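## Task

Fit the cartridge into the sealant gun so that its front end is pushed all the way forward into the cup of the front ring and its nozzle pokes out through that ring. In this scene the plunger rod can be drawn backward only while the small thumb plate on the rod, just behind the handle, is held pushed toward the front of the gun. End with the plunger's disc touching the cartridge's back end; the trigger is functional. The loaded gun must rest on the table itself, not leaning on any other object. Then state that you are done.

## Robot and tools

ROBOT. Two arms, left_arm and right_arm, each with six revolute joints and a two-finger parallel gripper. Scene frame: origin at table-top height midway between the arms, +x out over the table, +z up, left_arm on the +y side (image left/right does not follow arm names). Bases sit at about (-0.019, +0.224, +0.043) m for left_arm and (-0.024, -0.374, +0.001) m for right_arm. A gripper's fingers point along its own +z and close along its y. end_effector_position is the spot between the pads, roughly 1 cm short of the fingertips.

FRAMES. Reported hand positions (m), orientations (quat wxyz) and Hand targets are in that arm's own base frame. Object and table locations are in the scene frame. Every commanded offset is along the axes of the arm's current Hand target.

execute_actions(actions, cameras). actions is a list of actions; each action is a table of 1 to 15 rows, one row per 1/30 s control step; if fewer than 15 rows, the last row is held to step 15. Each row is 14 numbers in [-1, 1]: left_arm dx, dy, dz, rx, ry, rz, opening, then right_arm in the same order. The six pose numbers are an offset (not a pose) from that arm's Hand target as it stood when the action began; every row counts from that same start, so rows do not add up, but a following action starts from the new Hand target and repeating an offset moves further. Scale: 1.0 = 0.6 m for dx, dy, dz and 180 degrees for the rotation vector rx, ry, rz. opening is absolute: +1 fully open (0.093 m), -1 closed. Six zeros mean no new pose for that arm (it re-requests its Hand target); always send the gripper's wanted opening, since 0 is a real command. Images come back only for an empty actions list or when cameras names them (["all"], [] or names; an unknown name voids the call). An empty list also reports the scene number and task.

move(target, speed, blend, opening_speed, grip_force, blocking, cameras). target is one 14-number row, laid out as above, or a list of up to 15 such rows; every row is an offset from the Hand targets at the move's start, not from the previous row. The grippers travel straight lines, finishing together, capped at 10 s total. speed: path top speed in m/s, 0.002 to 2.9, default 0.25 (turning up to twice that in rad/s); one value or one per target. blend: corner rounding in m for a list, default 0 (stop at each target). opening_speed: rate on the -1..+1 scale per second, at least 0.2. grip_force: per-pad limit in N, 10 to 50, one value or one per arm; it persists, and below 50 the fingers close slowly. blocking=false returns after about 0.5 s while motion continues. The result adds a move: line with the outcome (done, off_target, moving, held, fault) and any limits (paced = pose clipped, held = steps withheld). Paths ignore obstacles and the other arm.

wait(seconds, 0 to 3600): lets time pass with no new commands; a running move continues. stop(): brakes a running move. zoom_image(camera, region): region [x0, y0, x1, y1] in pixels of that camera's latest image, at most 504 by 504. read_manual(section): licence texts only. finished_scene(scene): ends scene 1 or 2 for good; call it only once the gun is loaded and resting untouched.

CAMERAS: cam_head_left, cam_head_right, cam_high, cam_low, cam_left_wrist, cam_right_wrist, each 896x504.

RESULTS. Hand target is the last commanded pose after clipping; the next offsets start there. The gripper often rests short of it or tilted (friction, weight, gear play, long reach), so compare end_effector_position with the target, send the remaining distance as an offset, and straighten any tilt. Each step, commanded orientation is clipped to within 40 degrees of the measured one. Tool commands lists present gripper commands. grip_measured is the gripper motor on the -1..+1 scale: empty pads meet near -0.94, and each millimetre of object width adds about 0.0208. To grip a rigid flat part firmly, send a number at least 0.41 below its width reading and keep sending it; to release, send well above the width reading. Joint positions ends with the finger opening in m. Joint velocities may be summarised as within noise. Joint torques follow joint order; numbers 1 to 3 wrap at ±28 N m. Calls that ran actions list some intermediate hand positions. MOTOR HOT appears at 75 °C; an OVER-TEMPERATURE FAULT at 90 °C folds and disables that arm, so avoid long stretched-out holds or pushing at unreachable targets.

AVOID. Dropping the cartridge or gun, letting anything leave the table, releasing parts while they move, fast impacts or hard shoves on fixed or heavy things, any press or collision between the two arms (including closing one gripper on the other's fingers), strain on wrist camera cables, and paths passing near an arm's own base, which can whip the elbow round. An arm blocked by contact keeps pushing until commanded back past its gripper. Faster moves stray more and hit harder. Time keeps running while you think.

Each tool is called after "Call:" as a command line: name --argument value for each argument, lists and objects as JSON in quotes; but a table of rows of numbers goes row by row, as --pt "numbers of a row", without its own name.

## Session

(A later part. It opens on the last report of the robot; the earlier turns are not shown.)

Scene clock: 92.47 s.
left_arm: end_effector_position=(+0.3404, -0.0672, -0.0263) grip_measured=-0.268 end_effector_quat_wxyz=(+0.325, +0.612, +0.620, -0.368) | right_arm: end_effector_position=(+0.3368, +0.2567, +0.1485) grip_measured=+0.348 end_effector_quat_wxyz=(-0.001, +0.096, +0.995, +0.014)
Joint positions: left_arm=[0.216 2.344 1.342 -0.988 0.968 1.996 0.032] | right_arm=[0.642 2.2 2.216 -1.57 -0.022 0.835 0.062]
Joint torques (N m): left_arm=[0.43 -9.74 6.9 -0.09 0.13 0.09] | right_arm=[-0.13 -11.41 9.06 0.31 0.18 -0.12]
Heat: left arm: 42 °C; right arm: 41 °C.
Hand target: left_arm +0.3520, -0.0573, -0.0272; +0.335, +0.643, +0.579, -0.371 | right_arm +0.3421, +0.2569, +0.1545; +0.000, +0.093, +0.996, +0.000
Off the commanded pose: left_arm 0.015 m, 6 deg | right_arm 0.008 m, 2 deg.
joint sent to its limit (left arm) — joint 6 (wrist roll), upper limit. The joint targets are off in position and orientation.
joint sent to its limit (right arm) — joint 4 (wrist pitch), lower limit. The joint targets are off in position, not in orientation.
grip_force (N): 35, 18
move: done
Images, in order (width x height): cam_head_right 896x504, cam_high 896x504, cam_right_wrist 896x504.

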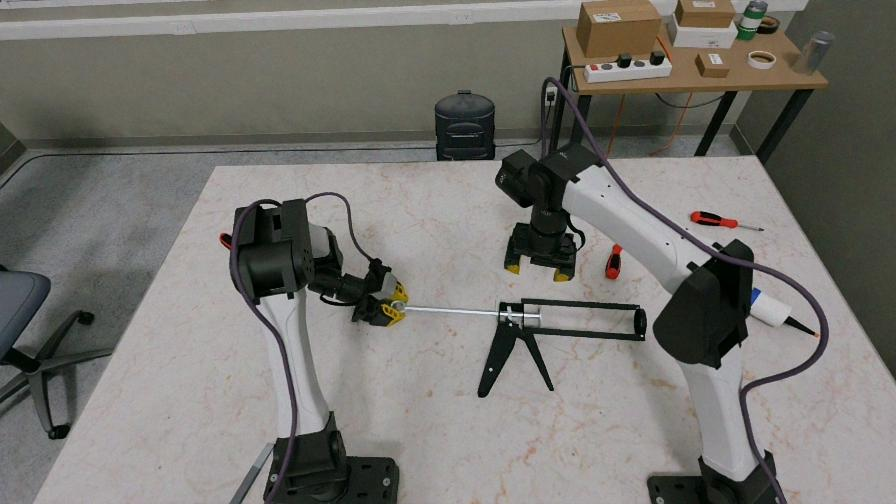

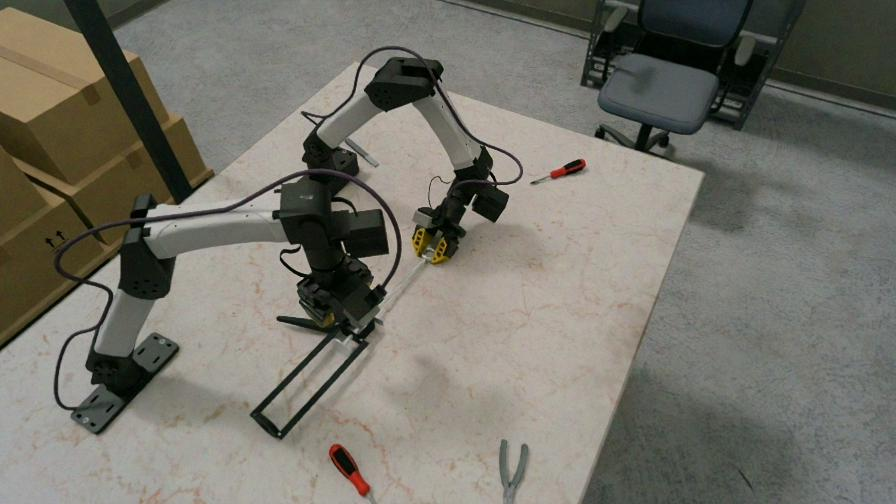

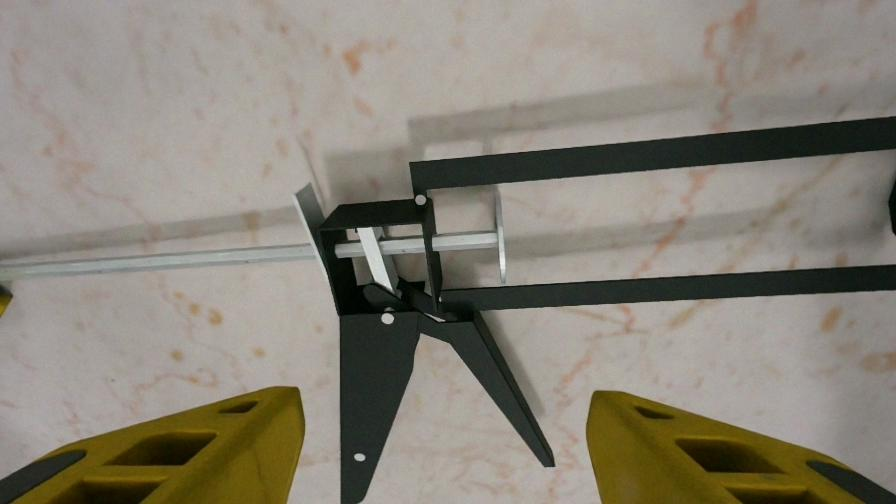

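Call:
move --pt "-0.008 -0.0088 0.006 0 0 0 0.3 0 0 0 0 0 0 0.35" --pt "-0.0163 -0.0175 0.0117 -0.0074 0.1667 -0.0079 0.3 0 0 0 0 0 0 0.35" --speed 0.1 --cameras '["cam_left_wrist","cam_right_wrist"]'

Scene clock: 98.30 s.
left_arm: end_effector_position=(+0.3418, -0.0729, -0.0261) grip_measured=+0.298 end_effector_quat_wxyz=(+0.188, +0.699, +0.657, -0.210) | right_arm: end_effector_position=(+0.3368, +0.2567, +0.1485) grip_measured=+0.348 end_effector_quat_wxyz=(-0.001, +0.096, +0.995, +0.014)
Joint positions: left_arm=[0.051 2.106 1.223 -0.775 0.565 1.708 0.059] | right_arm=[0.642 2.2 2.216 -1.57 -0.022 0.835 0.062]
Joint torques (N m): left_arm=[-0.68 -11.29 3.51 0.2 -0.13 0] | right_arm=[-0.14 -11.43 9.01 0.3 0.18 -0.12]
Heat: left arm: 42 °C; right arm: 41 °C.
Hand target: left_arm +0.3404, -0.0671, -0.0222; +0.177, +0.707, +0.658, -0.190 | right_arm +0.3421, +0.2569, +0.1545; +0.000, +0.093, +0.996, +0.000
Off the commanded pose: left_arm 0.007 m, 3 deg | right_arm 0.008 m, 2 deg.
joint sent to its limit (right arm) — joint 4 (wrist pitch), lower limit. The joint targets are off in position, not in orientation.
grip_force (N): 35, 18
move: off_target (left_arm)

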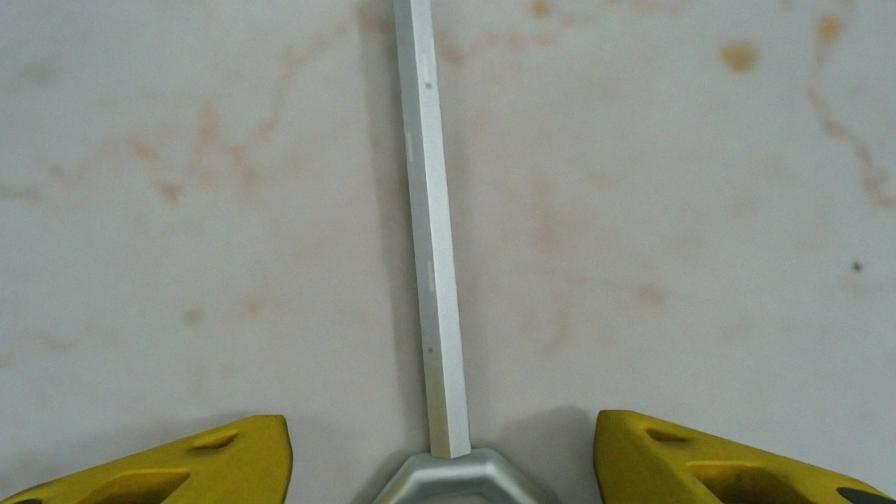

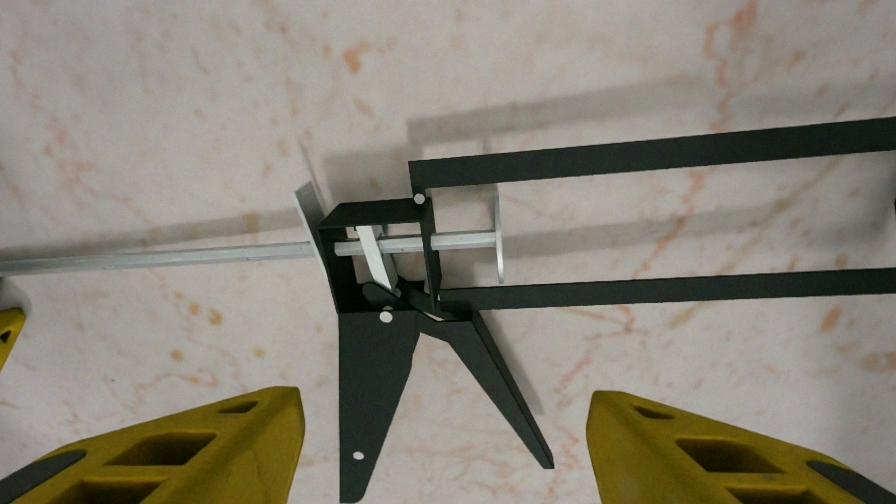

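Call:
move --pt "0.0115 -0.006 -0.0067 -0.0111 0 -0.0192 0.3 0 0 0 0 0 0 0.35" --pt "0.0115 -0.006 -0.0067 -0.0111 0 -0.0192 -0.7 0 0 0 0 0 0 0.35" --speed 0.1 --cameras '["cam_left_wrist","cam_right_wrist"]'

Scene clock: 102.77 s.
left_arm: end_effector_position=(+0.3321, -0.0682, -0.0269) grip_measured=-0.277 end_effector_quat_wxyz=(+0.182, +0.678, +0.680, -0.211) | right_arm: end_effector_position=(+0.3368, +0.2567, +0.1485) grip_measured=+0.348 end_effector_quat_wxyz=(-0.001, +0.096, +0.995, +0.014)
Joint positions: left_arm=[0.065 2.074 1.167 -0.75 0.56 1.656 0.032] | right_arm=[0.642 2.2 2.216 -1.57 -0.022 0.835 0.062]
Joint torques (N m): left_arm=[0.5 -11.06 3.97 0.29 -0.07 0.02] | right_arm=[-0.2 -11.4 9.07 0.3 0.17 -0.14]
Heat: left arm: 42 °C; right arm: 41 °C.
Hand target: left_arm +0.3373, -0.0589, -0.0222; +0.183, +0.683, +0.683, -0.183 | right_arm +0.3421, +0.2569, +0.1545; +0.000, +0.093, +0.996, +0.000
Off the commanded pose: left_arm 0.012 m, 3 deg | right_arm 0.008 m, 2 deg.
joint sent to its limit (right arm) — joint 4 (wrist pitch), lower limit. The joint targets are off in position, not in orientation.
grip_force (N): 35, 18
move: off_target (left_arm); target 2's new opening was sent with left_arm's hand 0.011 m and 3 deg from that target

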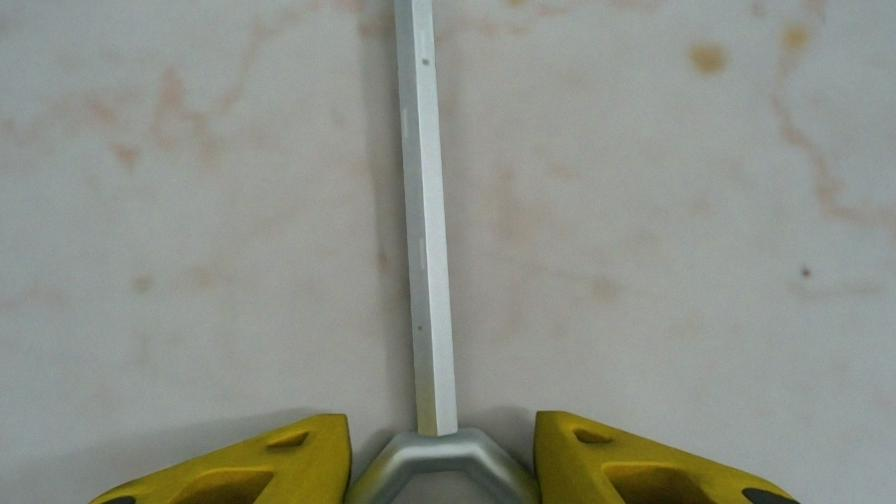

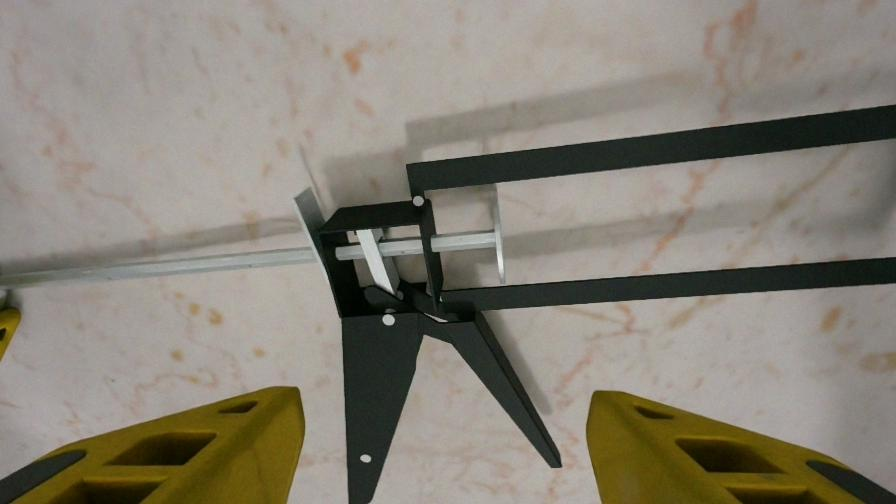

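Call:
move --pt "-0.0052 -0.001 0 0 0 0 0.35 0 0 0 0 0 0 0.35" --pt "-0.0104 -0.002 0.002 -0.1442 -0.0796 -0.188 0.35 0 0 0 0 0 0 0.35" --speed 0.1 --cameras '["cam_left_wrist","cam_right_wrist","cam_high"]'

Scene clock: 113.17 s.
left_arm: end_effector_position=(+0.3298, -0.0631, -0.0277) grip_measured=+0.348 end_effector_quat_wxyz=(+0.334, +0.362, +0.853, -0.172) | right_arm: end_effector_position=(+0.3368, +0.2567, +0.1485) grip_measured=+0.348 end_effector_quat_wxyz=(-0.001, +0.096, +0.995, +0.014)
Joint positions: left_arm=[0.106 1.814 0.58 0.158 0.618 0.748 0.062] | right_arm=[0.642 2.2 2.216 -1.57 -0.022 0.835 0.062]
Joint torques (N m): left_arm=[-1.16 -7.99 3.64 1.36 0.08 -0.02] | right_arm=[-0.13 -11.44 9.03 0.3 0.17 -0.11]
Heat: left arm: 42 °C; right arm: 42 °C.
Hand target: left_arm +0.3361, -0.0649, -0.0201; +0.351, +0.372, +0.845, -0.155 | right_arm +0.3421, +0.2569, +0.1545; +0.000, +0.093, +0.996, +0.000
Off the commanded pose: left_arm 0.010 m, 3 deg | right_arm 0.008 m, 2 deg.
joint sent to its limit (right arm) — joint 4 (wrist pitch), lower limit. The joint targets are off in position, not in orientation.
grip_force (N): 35, 18
move: off_target (left_arm)
Images, in order (width x height): cam_high 896x504, cam_left_wrist 896x504, cam_right_wrist 896x504.

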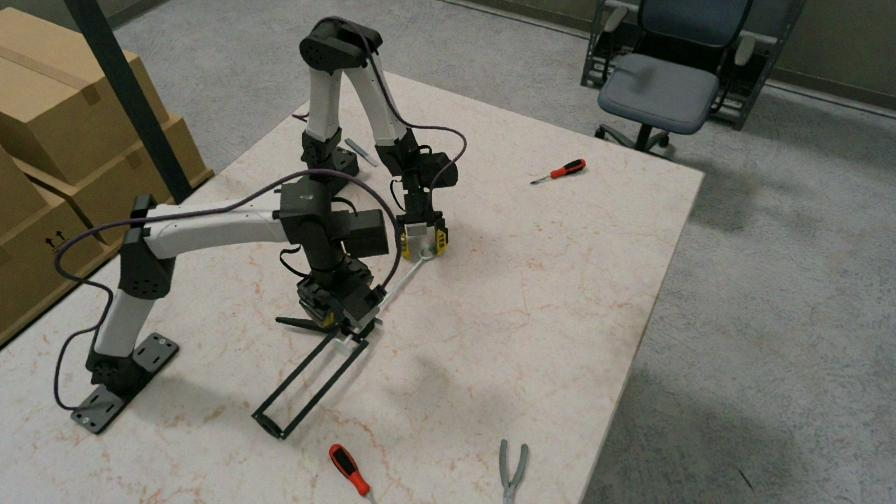

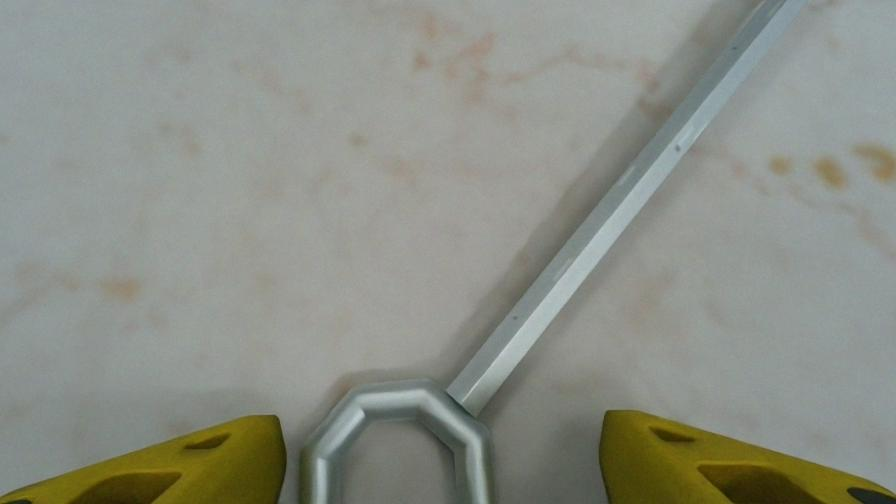

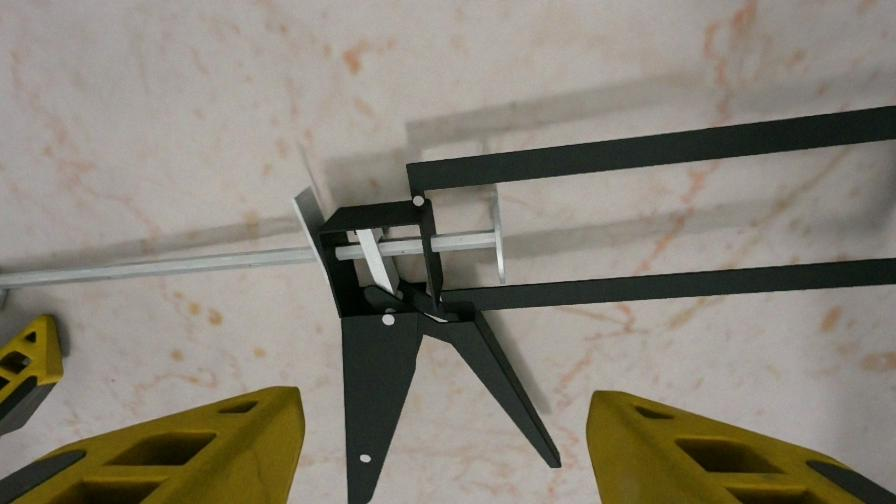

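Call:
move --pt "0 0.0167 0 0 0 0 0.35 0 0 0 0 0 0 0.35" --pt "0 0.0167 0 0 0 0 -0.7 0 0 0 0 0 0 0.35" --speed 0.1 --cameras '["cam_left_wrist","cam_right_wrist"]'

Scene clock: 116.67 s.
left_arm: end_effector_position=(+0.3302, -0.0611, -0.0277) grip_measured=-0.260 end_effector_quat_wxyz=(+0.335, +0.361, +0.853, -0.170) | right_arm: end_effector_position=(+0.3368, +0.2567, +0.1485) grip_measured=+0.348 end_effector_quat_wxyz=(-0.001, +0.096, +0.995, +0.014)
Joint positions: left_arm=[0.112 1.814 0.58 0.158 0.618 0.752 0.033] | right_arm=[0.642 2.2 2.216 -1.57 -0.022 0.835 0.062]
Joint torques (N m): left_arm=[0.27 -6.24 7.23 1.12 0.18 0.17] | right_arm=[-0.16 -11.37 9.03 0.29 0.18 -0.11]
Heat: left arm: 42 °C; right arm: 42 °C.
Hand target: left_arm +0.3435, -0.0581, -0.0201; +0.351, +0.372, +0.845, -0.155 | right_arm +0.3421, +0.2569, +0.1545; +0.000, +0.093, +0.996, +0.000
Off the commanded pose: left_arm 0.016 m, 3 deg | right_arm 0.008 m, 2 deg.
joint sent to its limit (right arm) — joint 4 (wrist pitch), lower limit. The joint targets are off in position, not in orientation.
grip_force (N): 35, 18
move: off_target (left_arm); target 2's new opening was sent with left_arm's hand 0.016 m and 3 deg from that target

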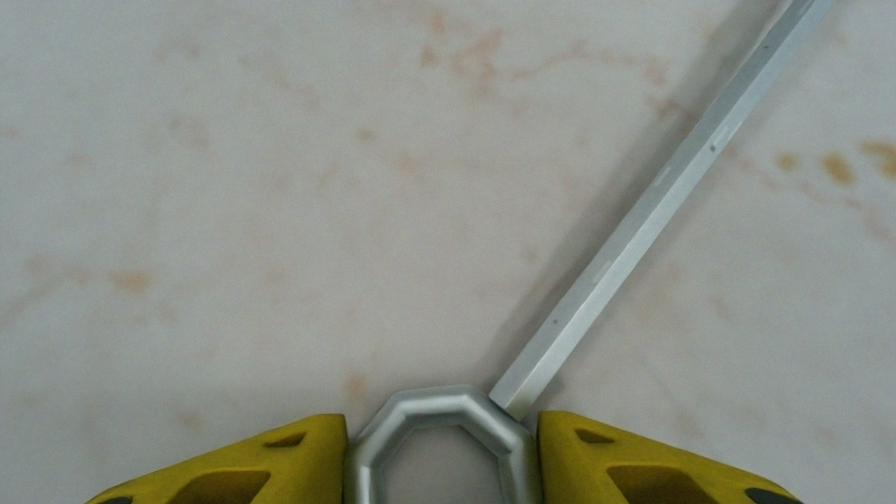

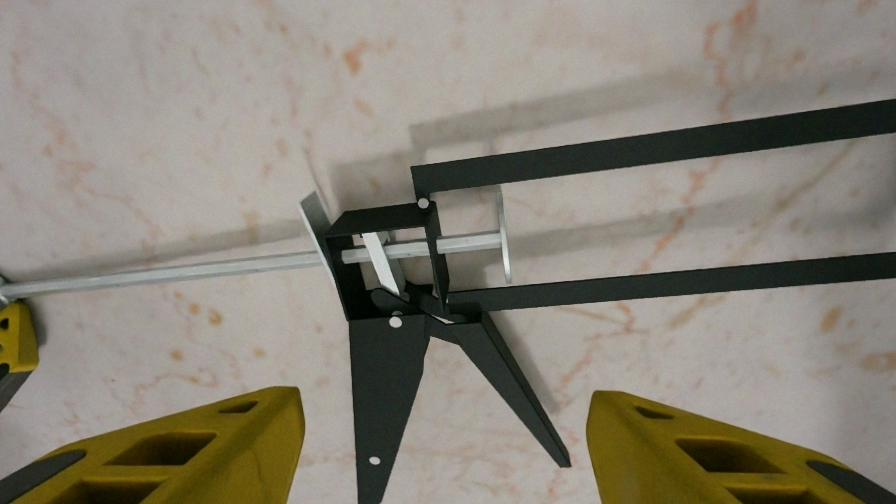

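Call:
move --target '[0,0,0,0,0,0,-0.7,0.0452,0.1408,0.1325,0.0484,0.0407,-0.5434,-0.6]' --speed 0.15 --grip_force '[35,40]' --cameras '["cam_right_wrist","cam_high","cam_head_right"]'

Scene clock: 125.13 s.
left_arm: end_effector_position=(+0.3302, -0.0611, -0.0277) grip_measured=-0.261 end_effector_quat_wxyz=(+0.335, +0.361, +0.853, -0.170) | right_arm: end_effector_position=(+0.3261, +0.3435, +0.0743) grip_measured=-0.598 end_effector_quat_wxyz=(+0.016, +0.688, -0.723, +0.051)
Joint positions: left_arm=[0.112 1.814 0.58 0.158 0.618 0.752 0.033] | right_arm=[0.846 2.528 2.489 -1.572 0.099 -0.673 0.017]
Joint torques (N m): left_arm=[0.28 -6.24 7.21 1.12 0.16 0.18] | right_arm=[0.54 -12.56 8.96 0.19 0.09 -0.17]
Heat: left arm: 42 °C; right arm: 42 °C.
Hand target: left_arm +0.3435, -0.0581, -0.0201; +0.351, +0.372, +0.845, -0.155 | right_arm +0.3312, +0.3449, +0.0750; +0.062, +0.688, -0.720, +0.062
Off the commanded pose: left_arm 0.016 m, 3 deg | right_arm 0.005 m, 5 deg.
joint sent to its limit (right arm) — joint 4 (wrist pitch), lower limit. The joint targets are off in position and orientation.
grip_force (N): 35, 40
move: off_target (right_arm)
Images, in order (width x height): cam_head_right 896x504, cam_high 896x504, cam_right_wrist 896x504.

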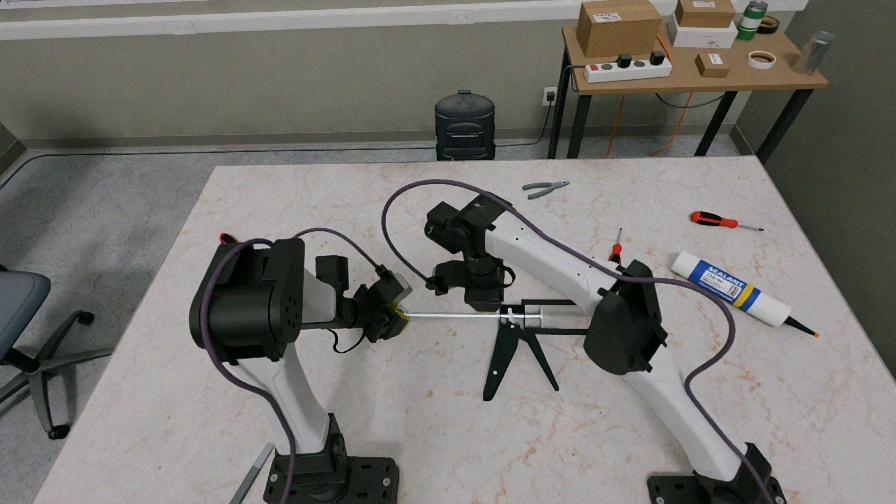

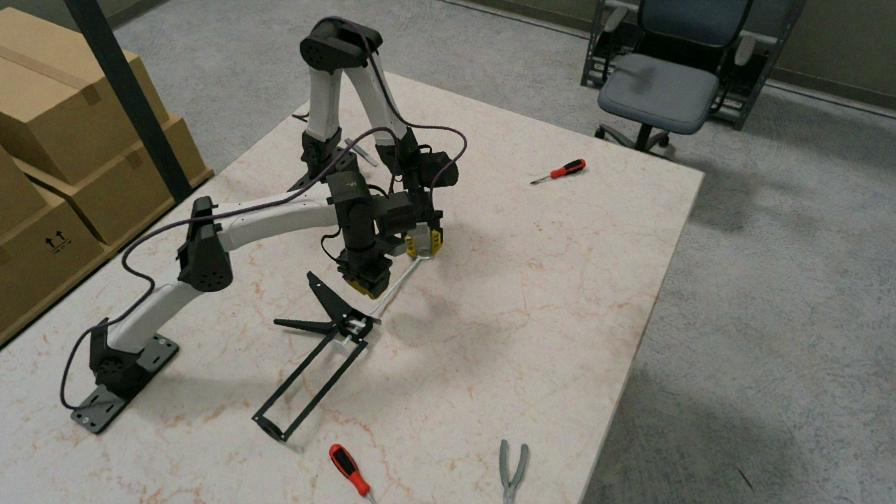

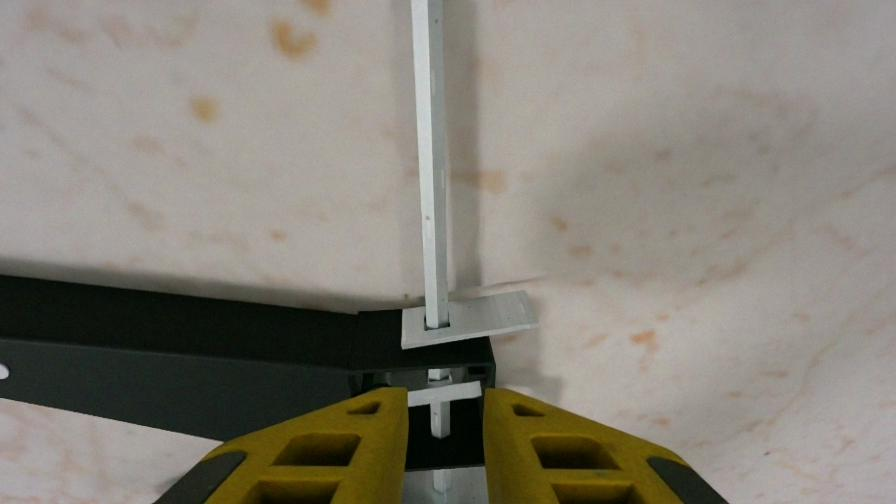

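Call:
execute_actions --actions '[]' --cameras '["cam_head_right","cam_right_wrist","cam_left_wrist"]'

Scene clock: 127.13 s.
left_arm: end_effector_position=(+0.3302, -0.0611, -0.0277) grip_measured=-0.261 end_effector_quat_wxyz=(+0.335, +0.361, +0.853, -0.170) | right_arm: end_effector_position=(+0.3261, +0.3435, +0.0743) grip_measured=-0.598 end_effector_quat_wxyz=(+0.016, +0.688, -0.723, +0.051)
Joint positions: left_arm=[0.112 1.814 0.58 0.158 0.618 0.752 0.033] | right_arm=[0.846 2.528 2.489 -1.572 0.099 -0.673 0.017]
Joint velocities: within noise
Joint torques (N m): left_arm=[0.25 -6.22 7.2 1.12 0.18 0.17] | right_arm=[0.51 -12.55 9.05 0.21 0.09 -0.17]
Heat: left arm: 42 °C; right arm: 42 °C.
Hand target: left_arm +0.3435, -0.0581, -0.0201; +0.351, +0.372, +0.845, -0.155 | right_arm +0.3312, +0.3449, +0.0750; +0.062, +0.688, -0.720, +0.062
Tool commands: left_gripper/opening=-0.7 right_gripper/opening=-0.6
Off the commanded pose: left_arm 0.016 m, 3 deg | right_arm 0.005 m, 5 deg.
grip_force (N): 35, 40
Images, in order (width x height): cam_head_right 896x504, cam_left_wrist 896x504, cam_right_wrist 896x504.

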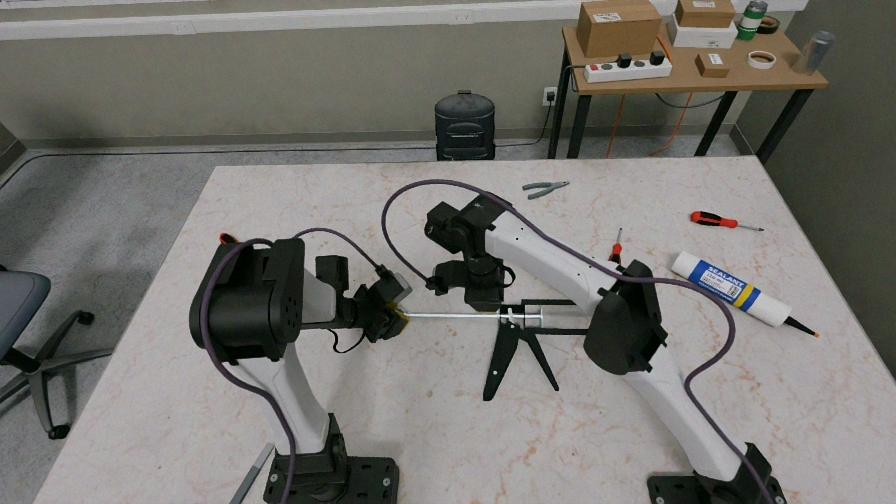

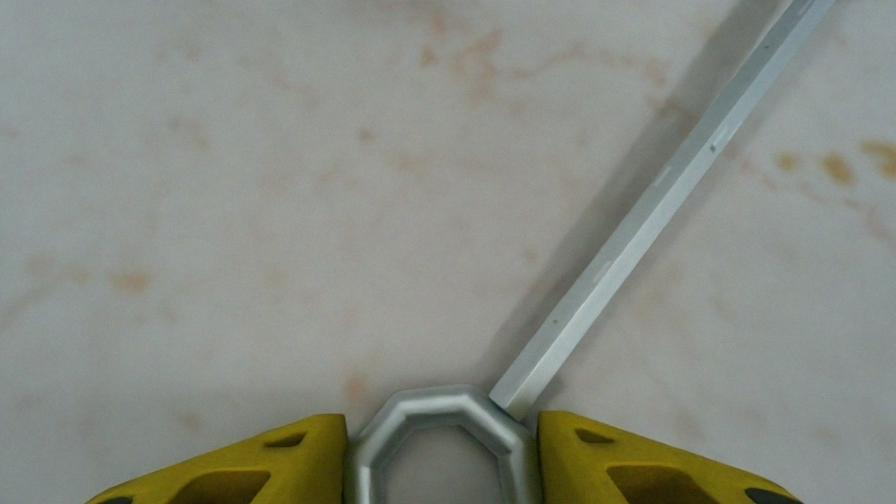

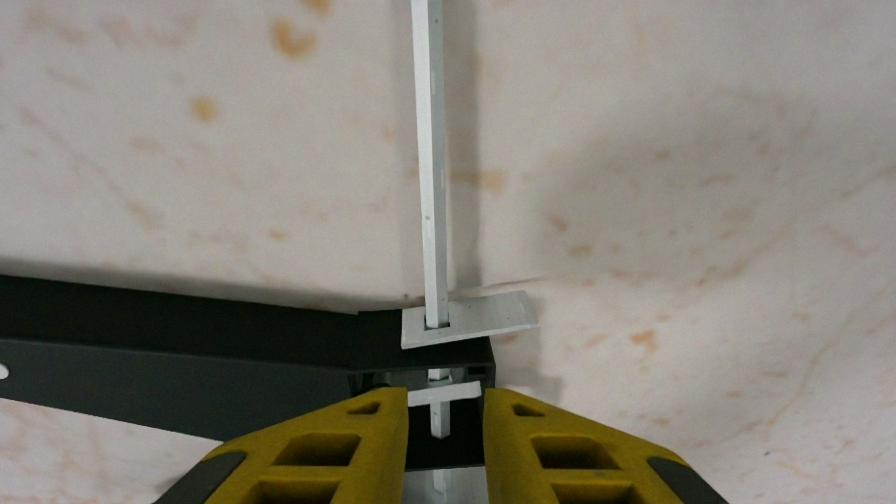

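Call:
move --pt "0 0 0 0 0 0 -0.7 -0.029 0.004 -0.005 0 0 0 -0.5" --pt "0 0 0 0 0 0 -0.7 -0.0445 0.004 0.080 0 0 0 -0.5" --speed 0.08 --cameras '["cam_right_wrist","cam_head_right"]'

Scene clock: 131.43 s.
left_arm: end_effector_position=(+0.3302, -0.0611, -0.0277) grip_measured=-0.261 end_effector_quat_wxyz=(+0.335, +0.361, +0.853, -0.170) | right_arm: end_effector_position=(+0.3250, +0.3609, +0.0224) grip_measured=-0.502 end_effector_quat_wxyz=(+0.042, +0.697, -0.714, +0.055)
Joint positions: left_arm=[0.112 1.814 0.58 0.158 0.618 0.752 0.033] | right_arm=[0.872 2.702 2.609 -1.573 0.1 -0.67 0.021]
Joint torques (N m): left_arm=[0.25 -6.24 7.25 1.12 0.17 0.18] | right_arm=[0.36 -13.5 8.9 0.1 0.07 0.1]
Heat: left arm: 43 °C; right arm: 42 °C.
Hand target: left_arm +0.3435, -0.0581, -0.0201; +0.351, +0.372, +0.845, -0.155 | right_arm +0.3298, +0.3629, +0.0231; +0.062, +0.688, -0.720, +0.062
Off the commanded pose: left_arm 0.016 m, 3 deg | right_arm 0.005 m, 3 deg.
joint sent to its limit (right arm) — joint 4 (wrist pitch), lower limit. The joint targets are off in position, not in orientation.
grip_force (N): 35, 40
move: off_target (right_arm)
Images, in order (width x height): cam_head_right 896x504, cam_right_wrist 896x504.

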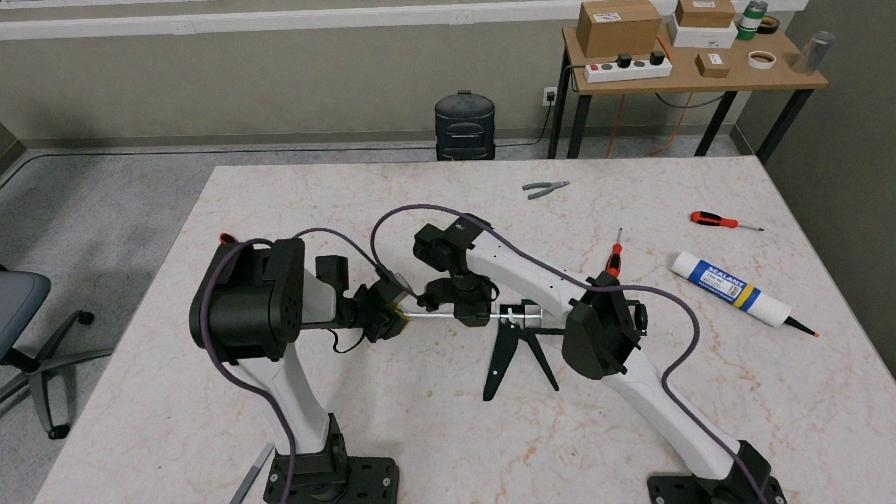

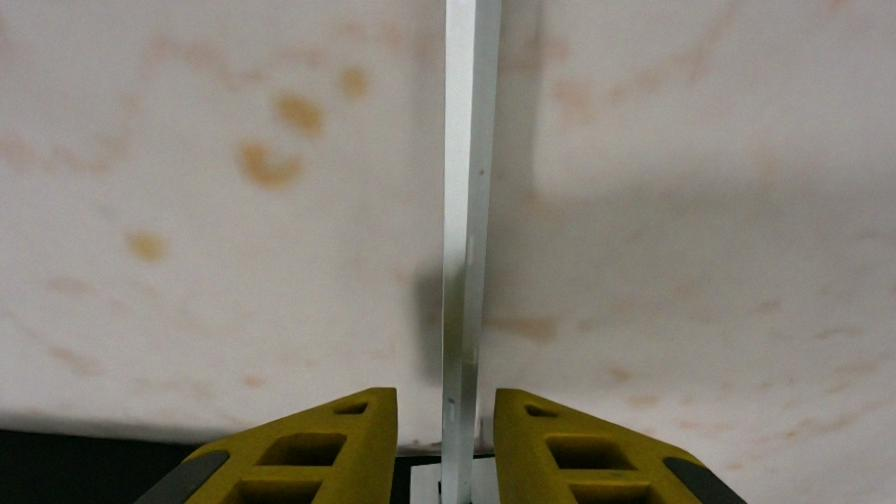

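Call:
move --target '[0,0,0,0,0,0,-0.7,0.035,-0.004,0.006,0,0,0,-0.5]' --speed 0.04 --cameras '["cam_right_wrist","cam_head_right","cam_left_wrist"]'

Call:
zoom_image --camera "cam_head_right" --region '[380, 200, 640, 420]'

Scene clock: 133.40 s.
left_arm: end_effector_position=(+0.3302, -0.0611, -0.0277) grip_measured=-0.261 end_effector_quat_wxyz=(+0.335, +0.361, +0.853, -0.170) | right_arm: end_effector_position=(+0.3294, +0.3423, +0.0116) grip_measured=-0.502 end_effector_quat_wxyz=(+0.068, +0.683, -0.725, +0.056)
Joint positions: left_arm=[0.112 1.814 0.58 0.158 0.618 0.752 0.033] | right_arm=[0.84 2.702 2.56 -1.575 0.1 -0.662 0.021]
Joint torques (N m): left_arm=[0.25 -6.24 7.21 1.12 0.17 0.17] | right_arm=[-0.28 -17.5 5.56 -0.03 0.08 -0.16]
Heat: left arm: 43 °C; right arm: 42 °C.
Hand target: left_arm +0.3435, -0.0581, -0.0201; +0.351, +0.372, +0.845, -0.155 | right_arm +0.3312, +0.3415, +0.0232; +0.062, +0.688, -0.720, +0.062
Off the commanded pose: left_arm 0.016 m, 3 deg | right_arm 0.012 m, 1 deg.
joint sent to its limit (right arm) — joint 4 (wrist pitch), lower limit. The joint targets are off in position, not in orientation.
grip_force (N): 35, 40
move: off_target (right_arm)
Images, in order (width x height): cam_head_right 896x504, cam_left_wrist 896x504, cam_right_wrist 896x504.

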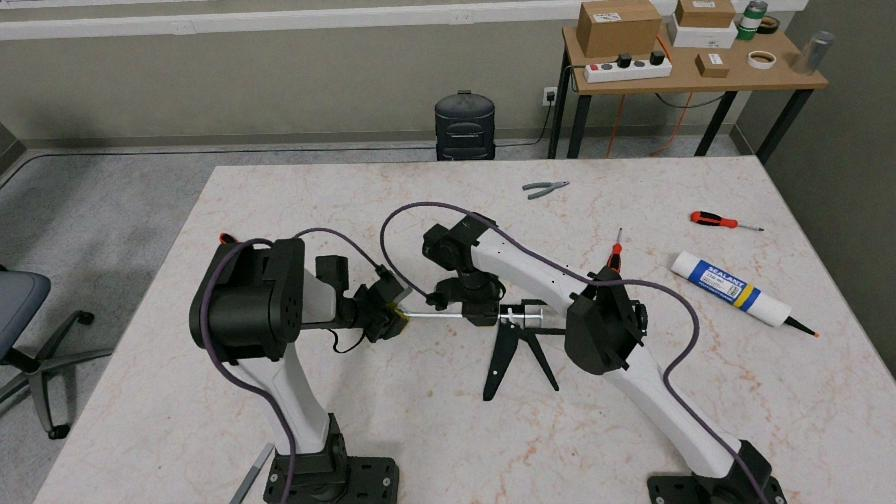

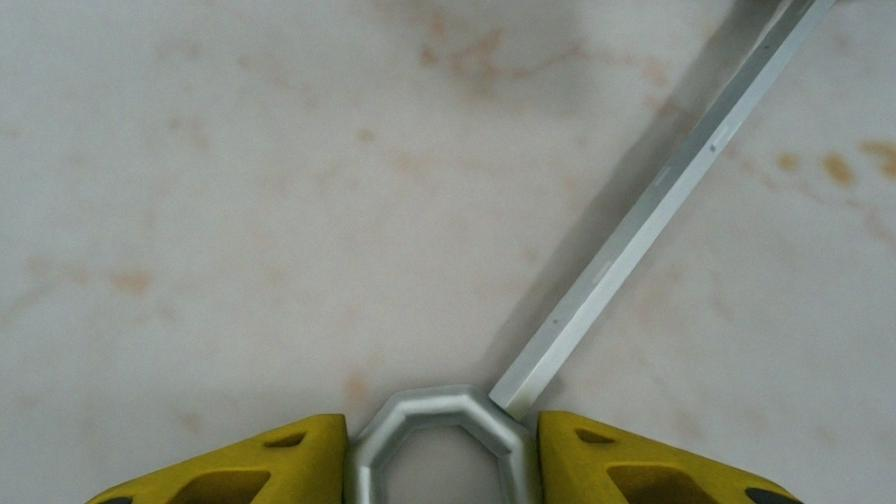

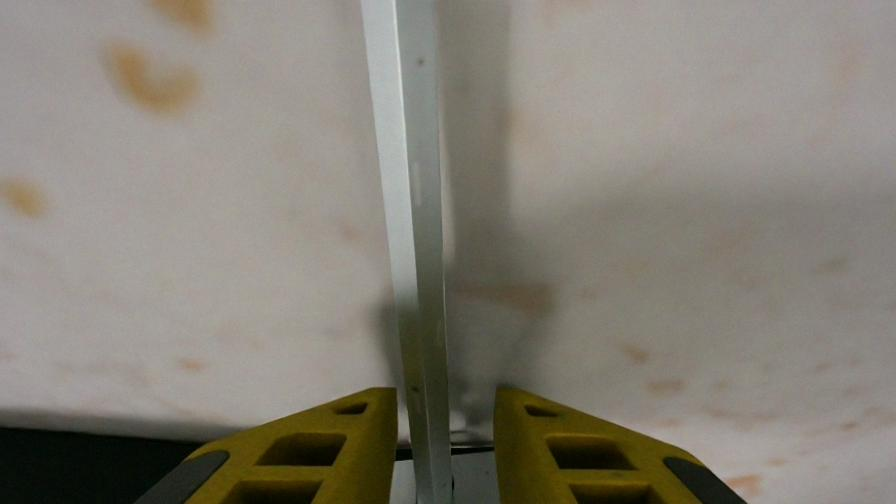

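Scaled by 1.938.

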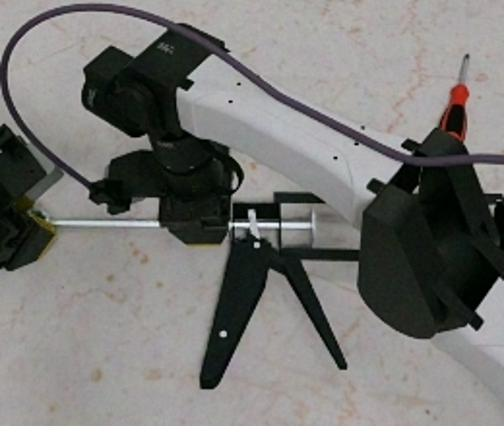

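Call:
move --target '[0,0,0,0,0,0,-0.7,0.002,0.004,-0.015,0,0,0,-0.5]' --speed 0.04 --cameras '["cam_right_wrist"]'

Scene clock: 135.00 s.
left_arm: end_effector_position=(+0.3302, -0.0611, -0.0277) grip_measured=-0.261 end_effector_quat_wxyz=(+0.335, +0.361, +0.853, -0.170) | right_arm: end_effector_position=(+0.3248, +0.3427, +0.0125) grip_measured=-0.502 end_effector_quat_wxyz=(+0.072, +0.688, -0.720, +0.057)
Joint positions: left_arm=[0.112 1.814 0.58 0.158 0.618 0.752 0.033] | right_arm=[0.848 2.691 2.541 -1.575 0.1 -0.67 0.021]
Joint torques (N m): left_arm=[0.25 -6.24 7.23 1.12 0.17 0.17] | right_arm=[0.18 -19.15 5.48 -0.05 0.06 -0.12]
Heat: left arm: 43 °C; right arm: 42 °C.
Hand target: left_arm +0.3435, -0.0581, -0.0201; +0.351, +0.372, +0.845, -0.155 | right_arm +0.3288, +0.3420, +0.0322; +0.062, +0.688, -0.720, +0.062
Off the commanded pose: left_arm 0.016 m, 3 deg | right_arm 0.020 m, 1 deg.
joint sent to its limit (right arm) — joint 4 (wrist pitch), lower limit. The joint targets are off in position, not in orientation.
grip_force (N): 35, 40
move: off_target (right_arm)

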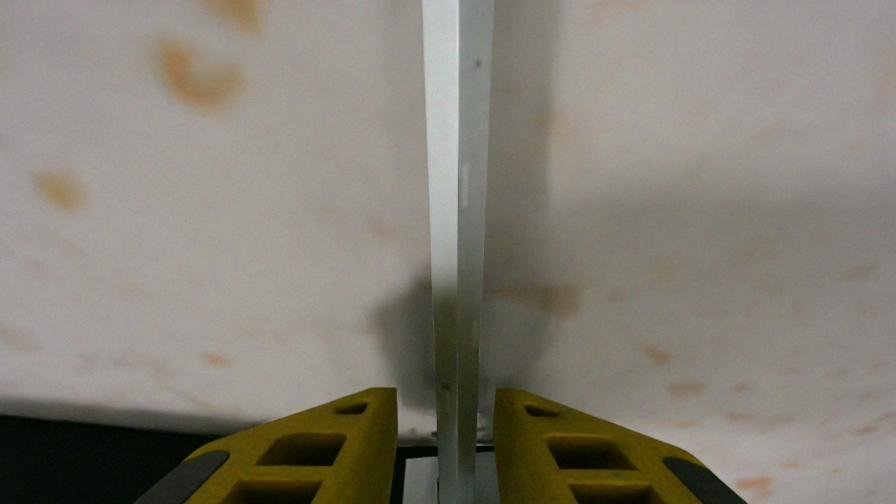

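Call:
move --target '[0,0,0,0,0,0,-0.7,0,0.0,0.008,0,-0.028,0,-0.5]' --speed 0.04 --cameras '["cam_right_wrist"]'

Scene clock: 137.67 s.
left_arm: end_effector_position=(+0.3302, -0.0611, -0.0277) grip_measured=-0.261 end_effector_quat_wxyz=(+0.335, +0.361, +0.853, -0.170) | right_arm: end_effector_position=(+0.3215, +0.3406, +0.0108) grip_measured=-0.502 end_effector_quat_wxyz=(+0.054, +0.692, -0.719, +0.038)
Joint positions: left_arm=[0.112 1.814 0.58 0.158 0.618 0.752 0.033] | right_arm=[0.839 2.581 2.33 -1.434 0.068 -0.69 0.021]
Joint torques (N m): left_arm=[0.25 -6.24 7.23 1.12 0.18 0.17] | right_arm=[-0.8 -18.5 5.39 0.27 -0.15 -0.15]
Heat: left arm: 43 °C; right arm: 43 °C.
Hand target: left_arm +0.3435, -0.0581, -0.0201; +0.351, +0.372, +0.845, -0.155 | right_arm +0.3288, +0.3412, +0.0275; +0.030, +0.690, -0.722, +0.031
Off the commanded pose: left_arm 0.016 m, 3 deg | right_arm 0.018 m, 3 deg.
grip_force (N): 35, 40
move: off_target (right_arm)

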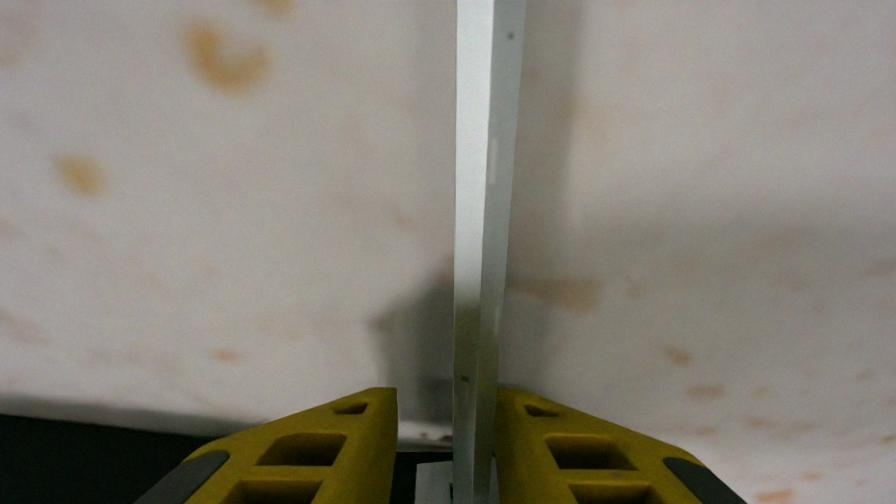

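Call:
wait --seconds 0 --cameras '["cam_low","cam_high"]'

Call:
zoom_image --camera "cam_low" --region '[300, 150, 600, 320]'

Call:
zoom_image --camera "cam_high" --region '[330, 200, 600, 400]'

Scene clock: 139.17 s.
left_arm: end_effector_position=(+0.3302, -0.0611, -0.0277) grip_measured=-0.261 end_effector_quat_wxyz=(+0.335, +0.361, +0.853, -0.170) | right_arm: end_effector_position=(+0.3215, +0.3406, +0.0108) grip_measured=-0.502 end_effector_quat_wxyz=(+0.054, +0.692, -0.719, +0.038)
Joint positions: left_arm=[0.112 1.814 0.58 0.158 0.618 0.752 0.033] | right_arm=[0.839 2.581 2.33 -1.434 0.068 -0.69 0.021]
Joint torques (N m): left_arm=[0.27 -6.24 7.24 1.12 0.17 0.17] | right_arm=[-0.79 -18.5 5.53 0.26 -0.15 -0.16]
Heat: left arm: 43 °C; right arm: 44 °C.
Hand target: left_arm +0.3435, -0.0581, -0.0201; +0.351, +0.372, +0.845, -0.155 | right_arm +0.3288, +0.3412, +0.0275; +0.030, +0.690, -0.722, +0.031
Tool commands: left_gripper/opening=-0.7 right_gripper/opening=-0.5
Off the commanded pose: left_arm 0.016 m, 3 deg | right_arm 0.018 m, 3 deg.
grip_force (N): 35, 40
Images, in order (width x height): cam_high 896x504, cam_low 896x504.

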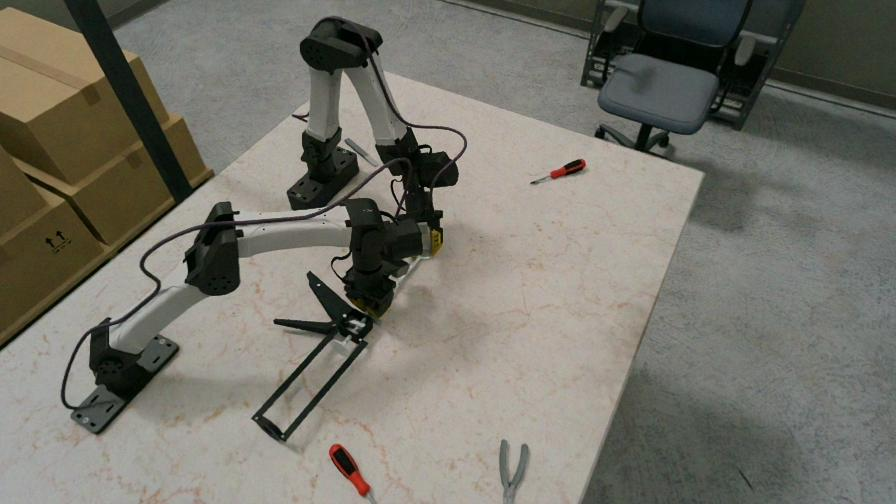

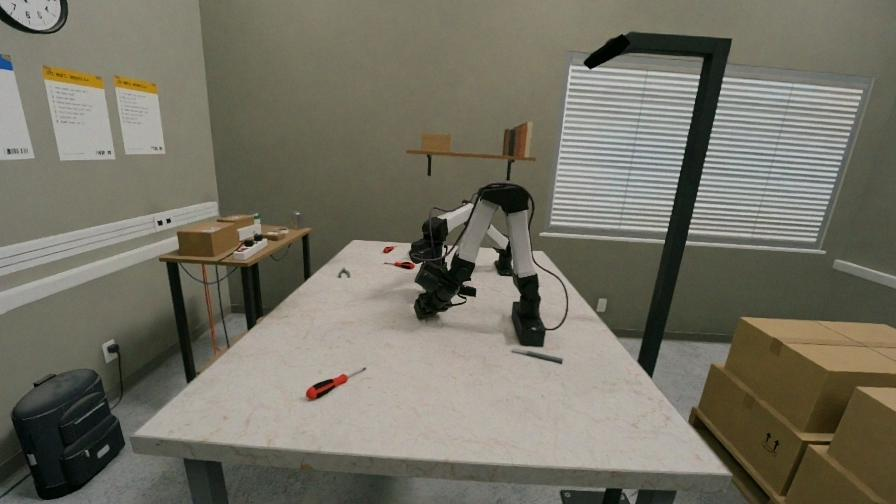

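Scaled by 1.680.

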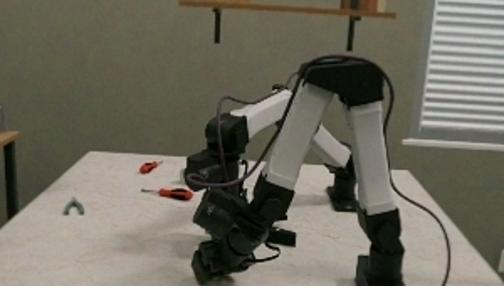

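Scaled by 1.867.

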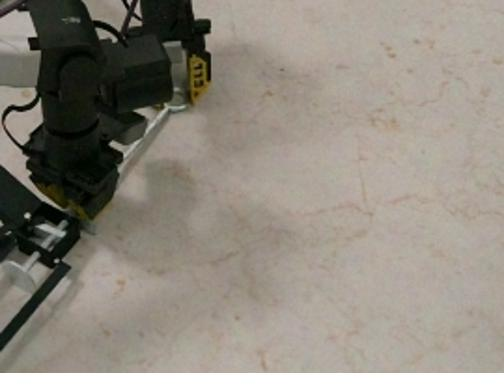

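Call:
move --target '[0,0,0,0,0,0,-0.7,-0.012,0.0,0.0,0,0,0,-0.5]' --speed 0.04 --cameras '["cam_right_wrist"]'

Scene clock: 140.63 s.
left_arm: end_effector_position=(+0.3302, -0.0611, -0.0277) grip_measured=-0.261 end_effector_quat_wxyz=(+0.335, +0.361, +0.853, -0.170) | right_arm: end_effector_position=(+0.3251, +0.3423, +0.0163) grip_measured=-0.502 end_effector_quat_wxyz=(+0.046, +0.691, -0.720, +0.042)
Joint positions: left_arm=[0.112 1.814 0.58 0.158 0.618 0.752 0.033] | right_arm=[0.839 2.581 2.353 -1.441 0.077 -0.688 0.021]
Joint torques (N m): left_arm=[0.28 -6.24 7.21 1.12 0.17 0.18] | right_arm=[0.16 -15.17 9.02 0.09 -0.16 -0.07]
Heat: left arm: 43 °C; right arm: 45 °C.
Hand target: left_arm +0.3435, -0.0581, -0.0201; +0.351, +0.372, +0.845, -0.155 | right_arm +0.3291, +0.3483, +0.0269; +0.030, +0.690, -0.722, +0.031
Off the commanded pose: left_arm 0.016 m, 3 deg | right_arm 0.013 m, 2 deg.
grip_force (N): 35, 40
move: off_target (right_arm)

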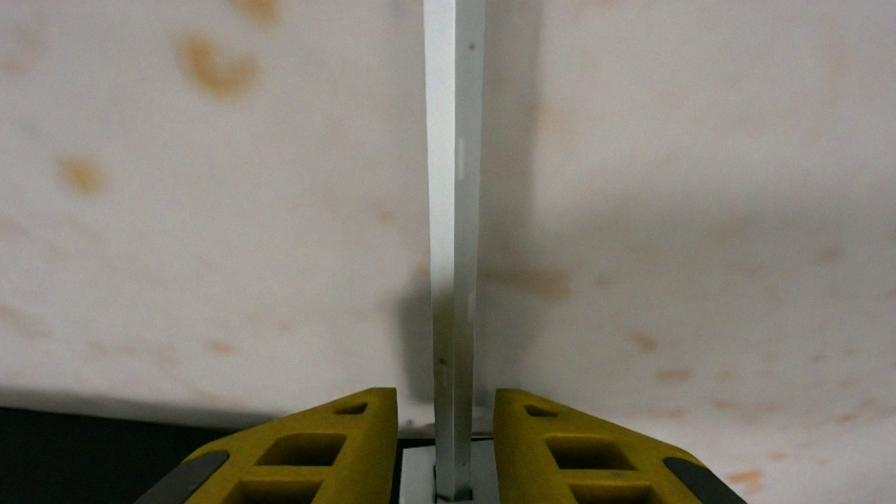

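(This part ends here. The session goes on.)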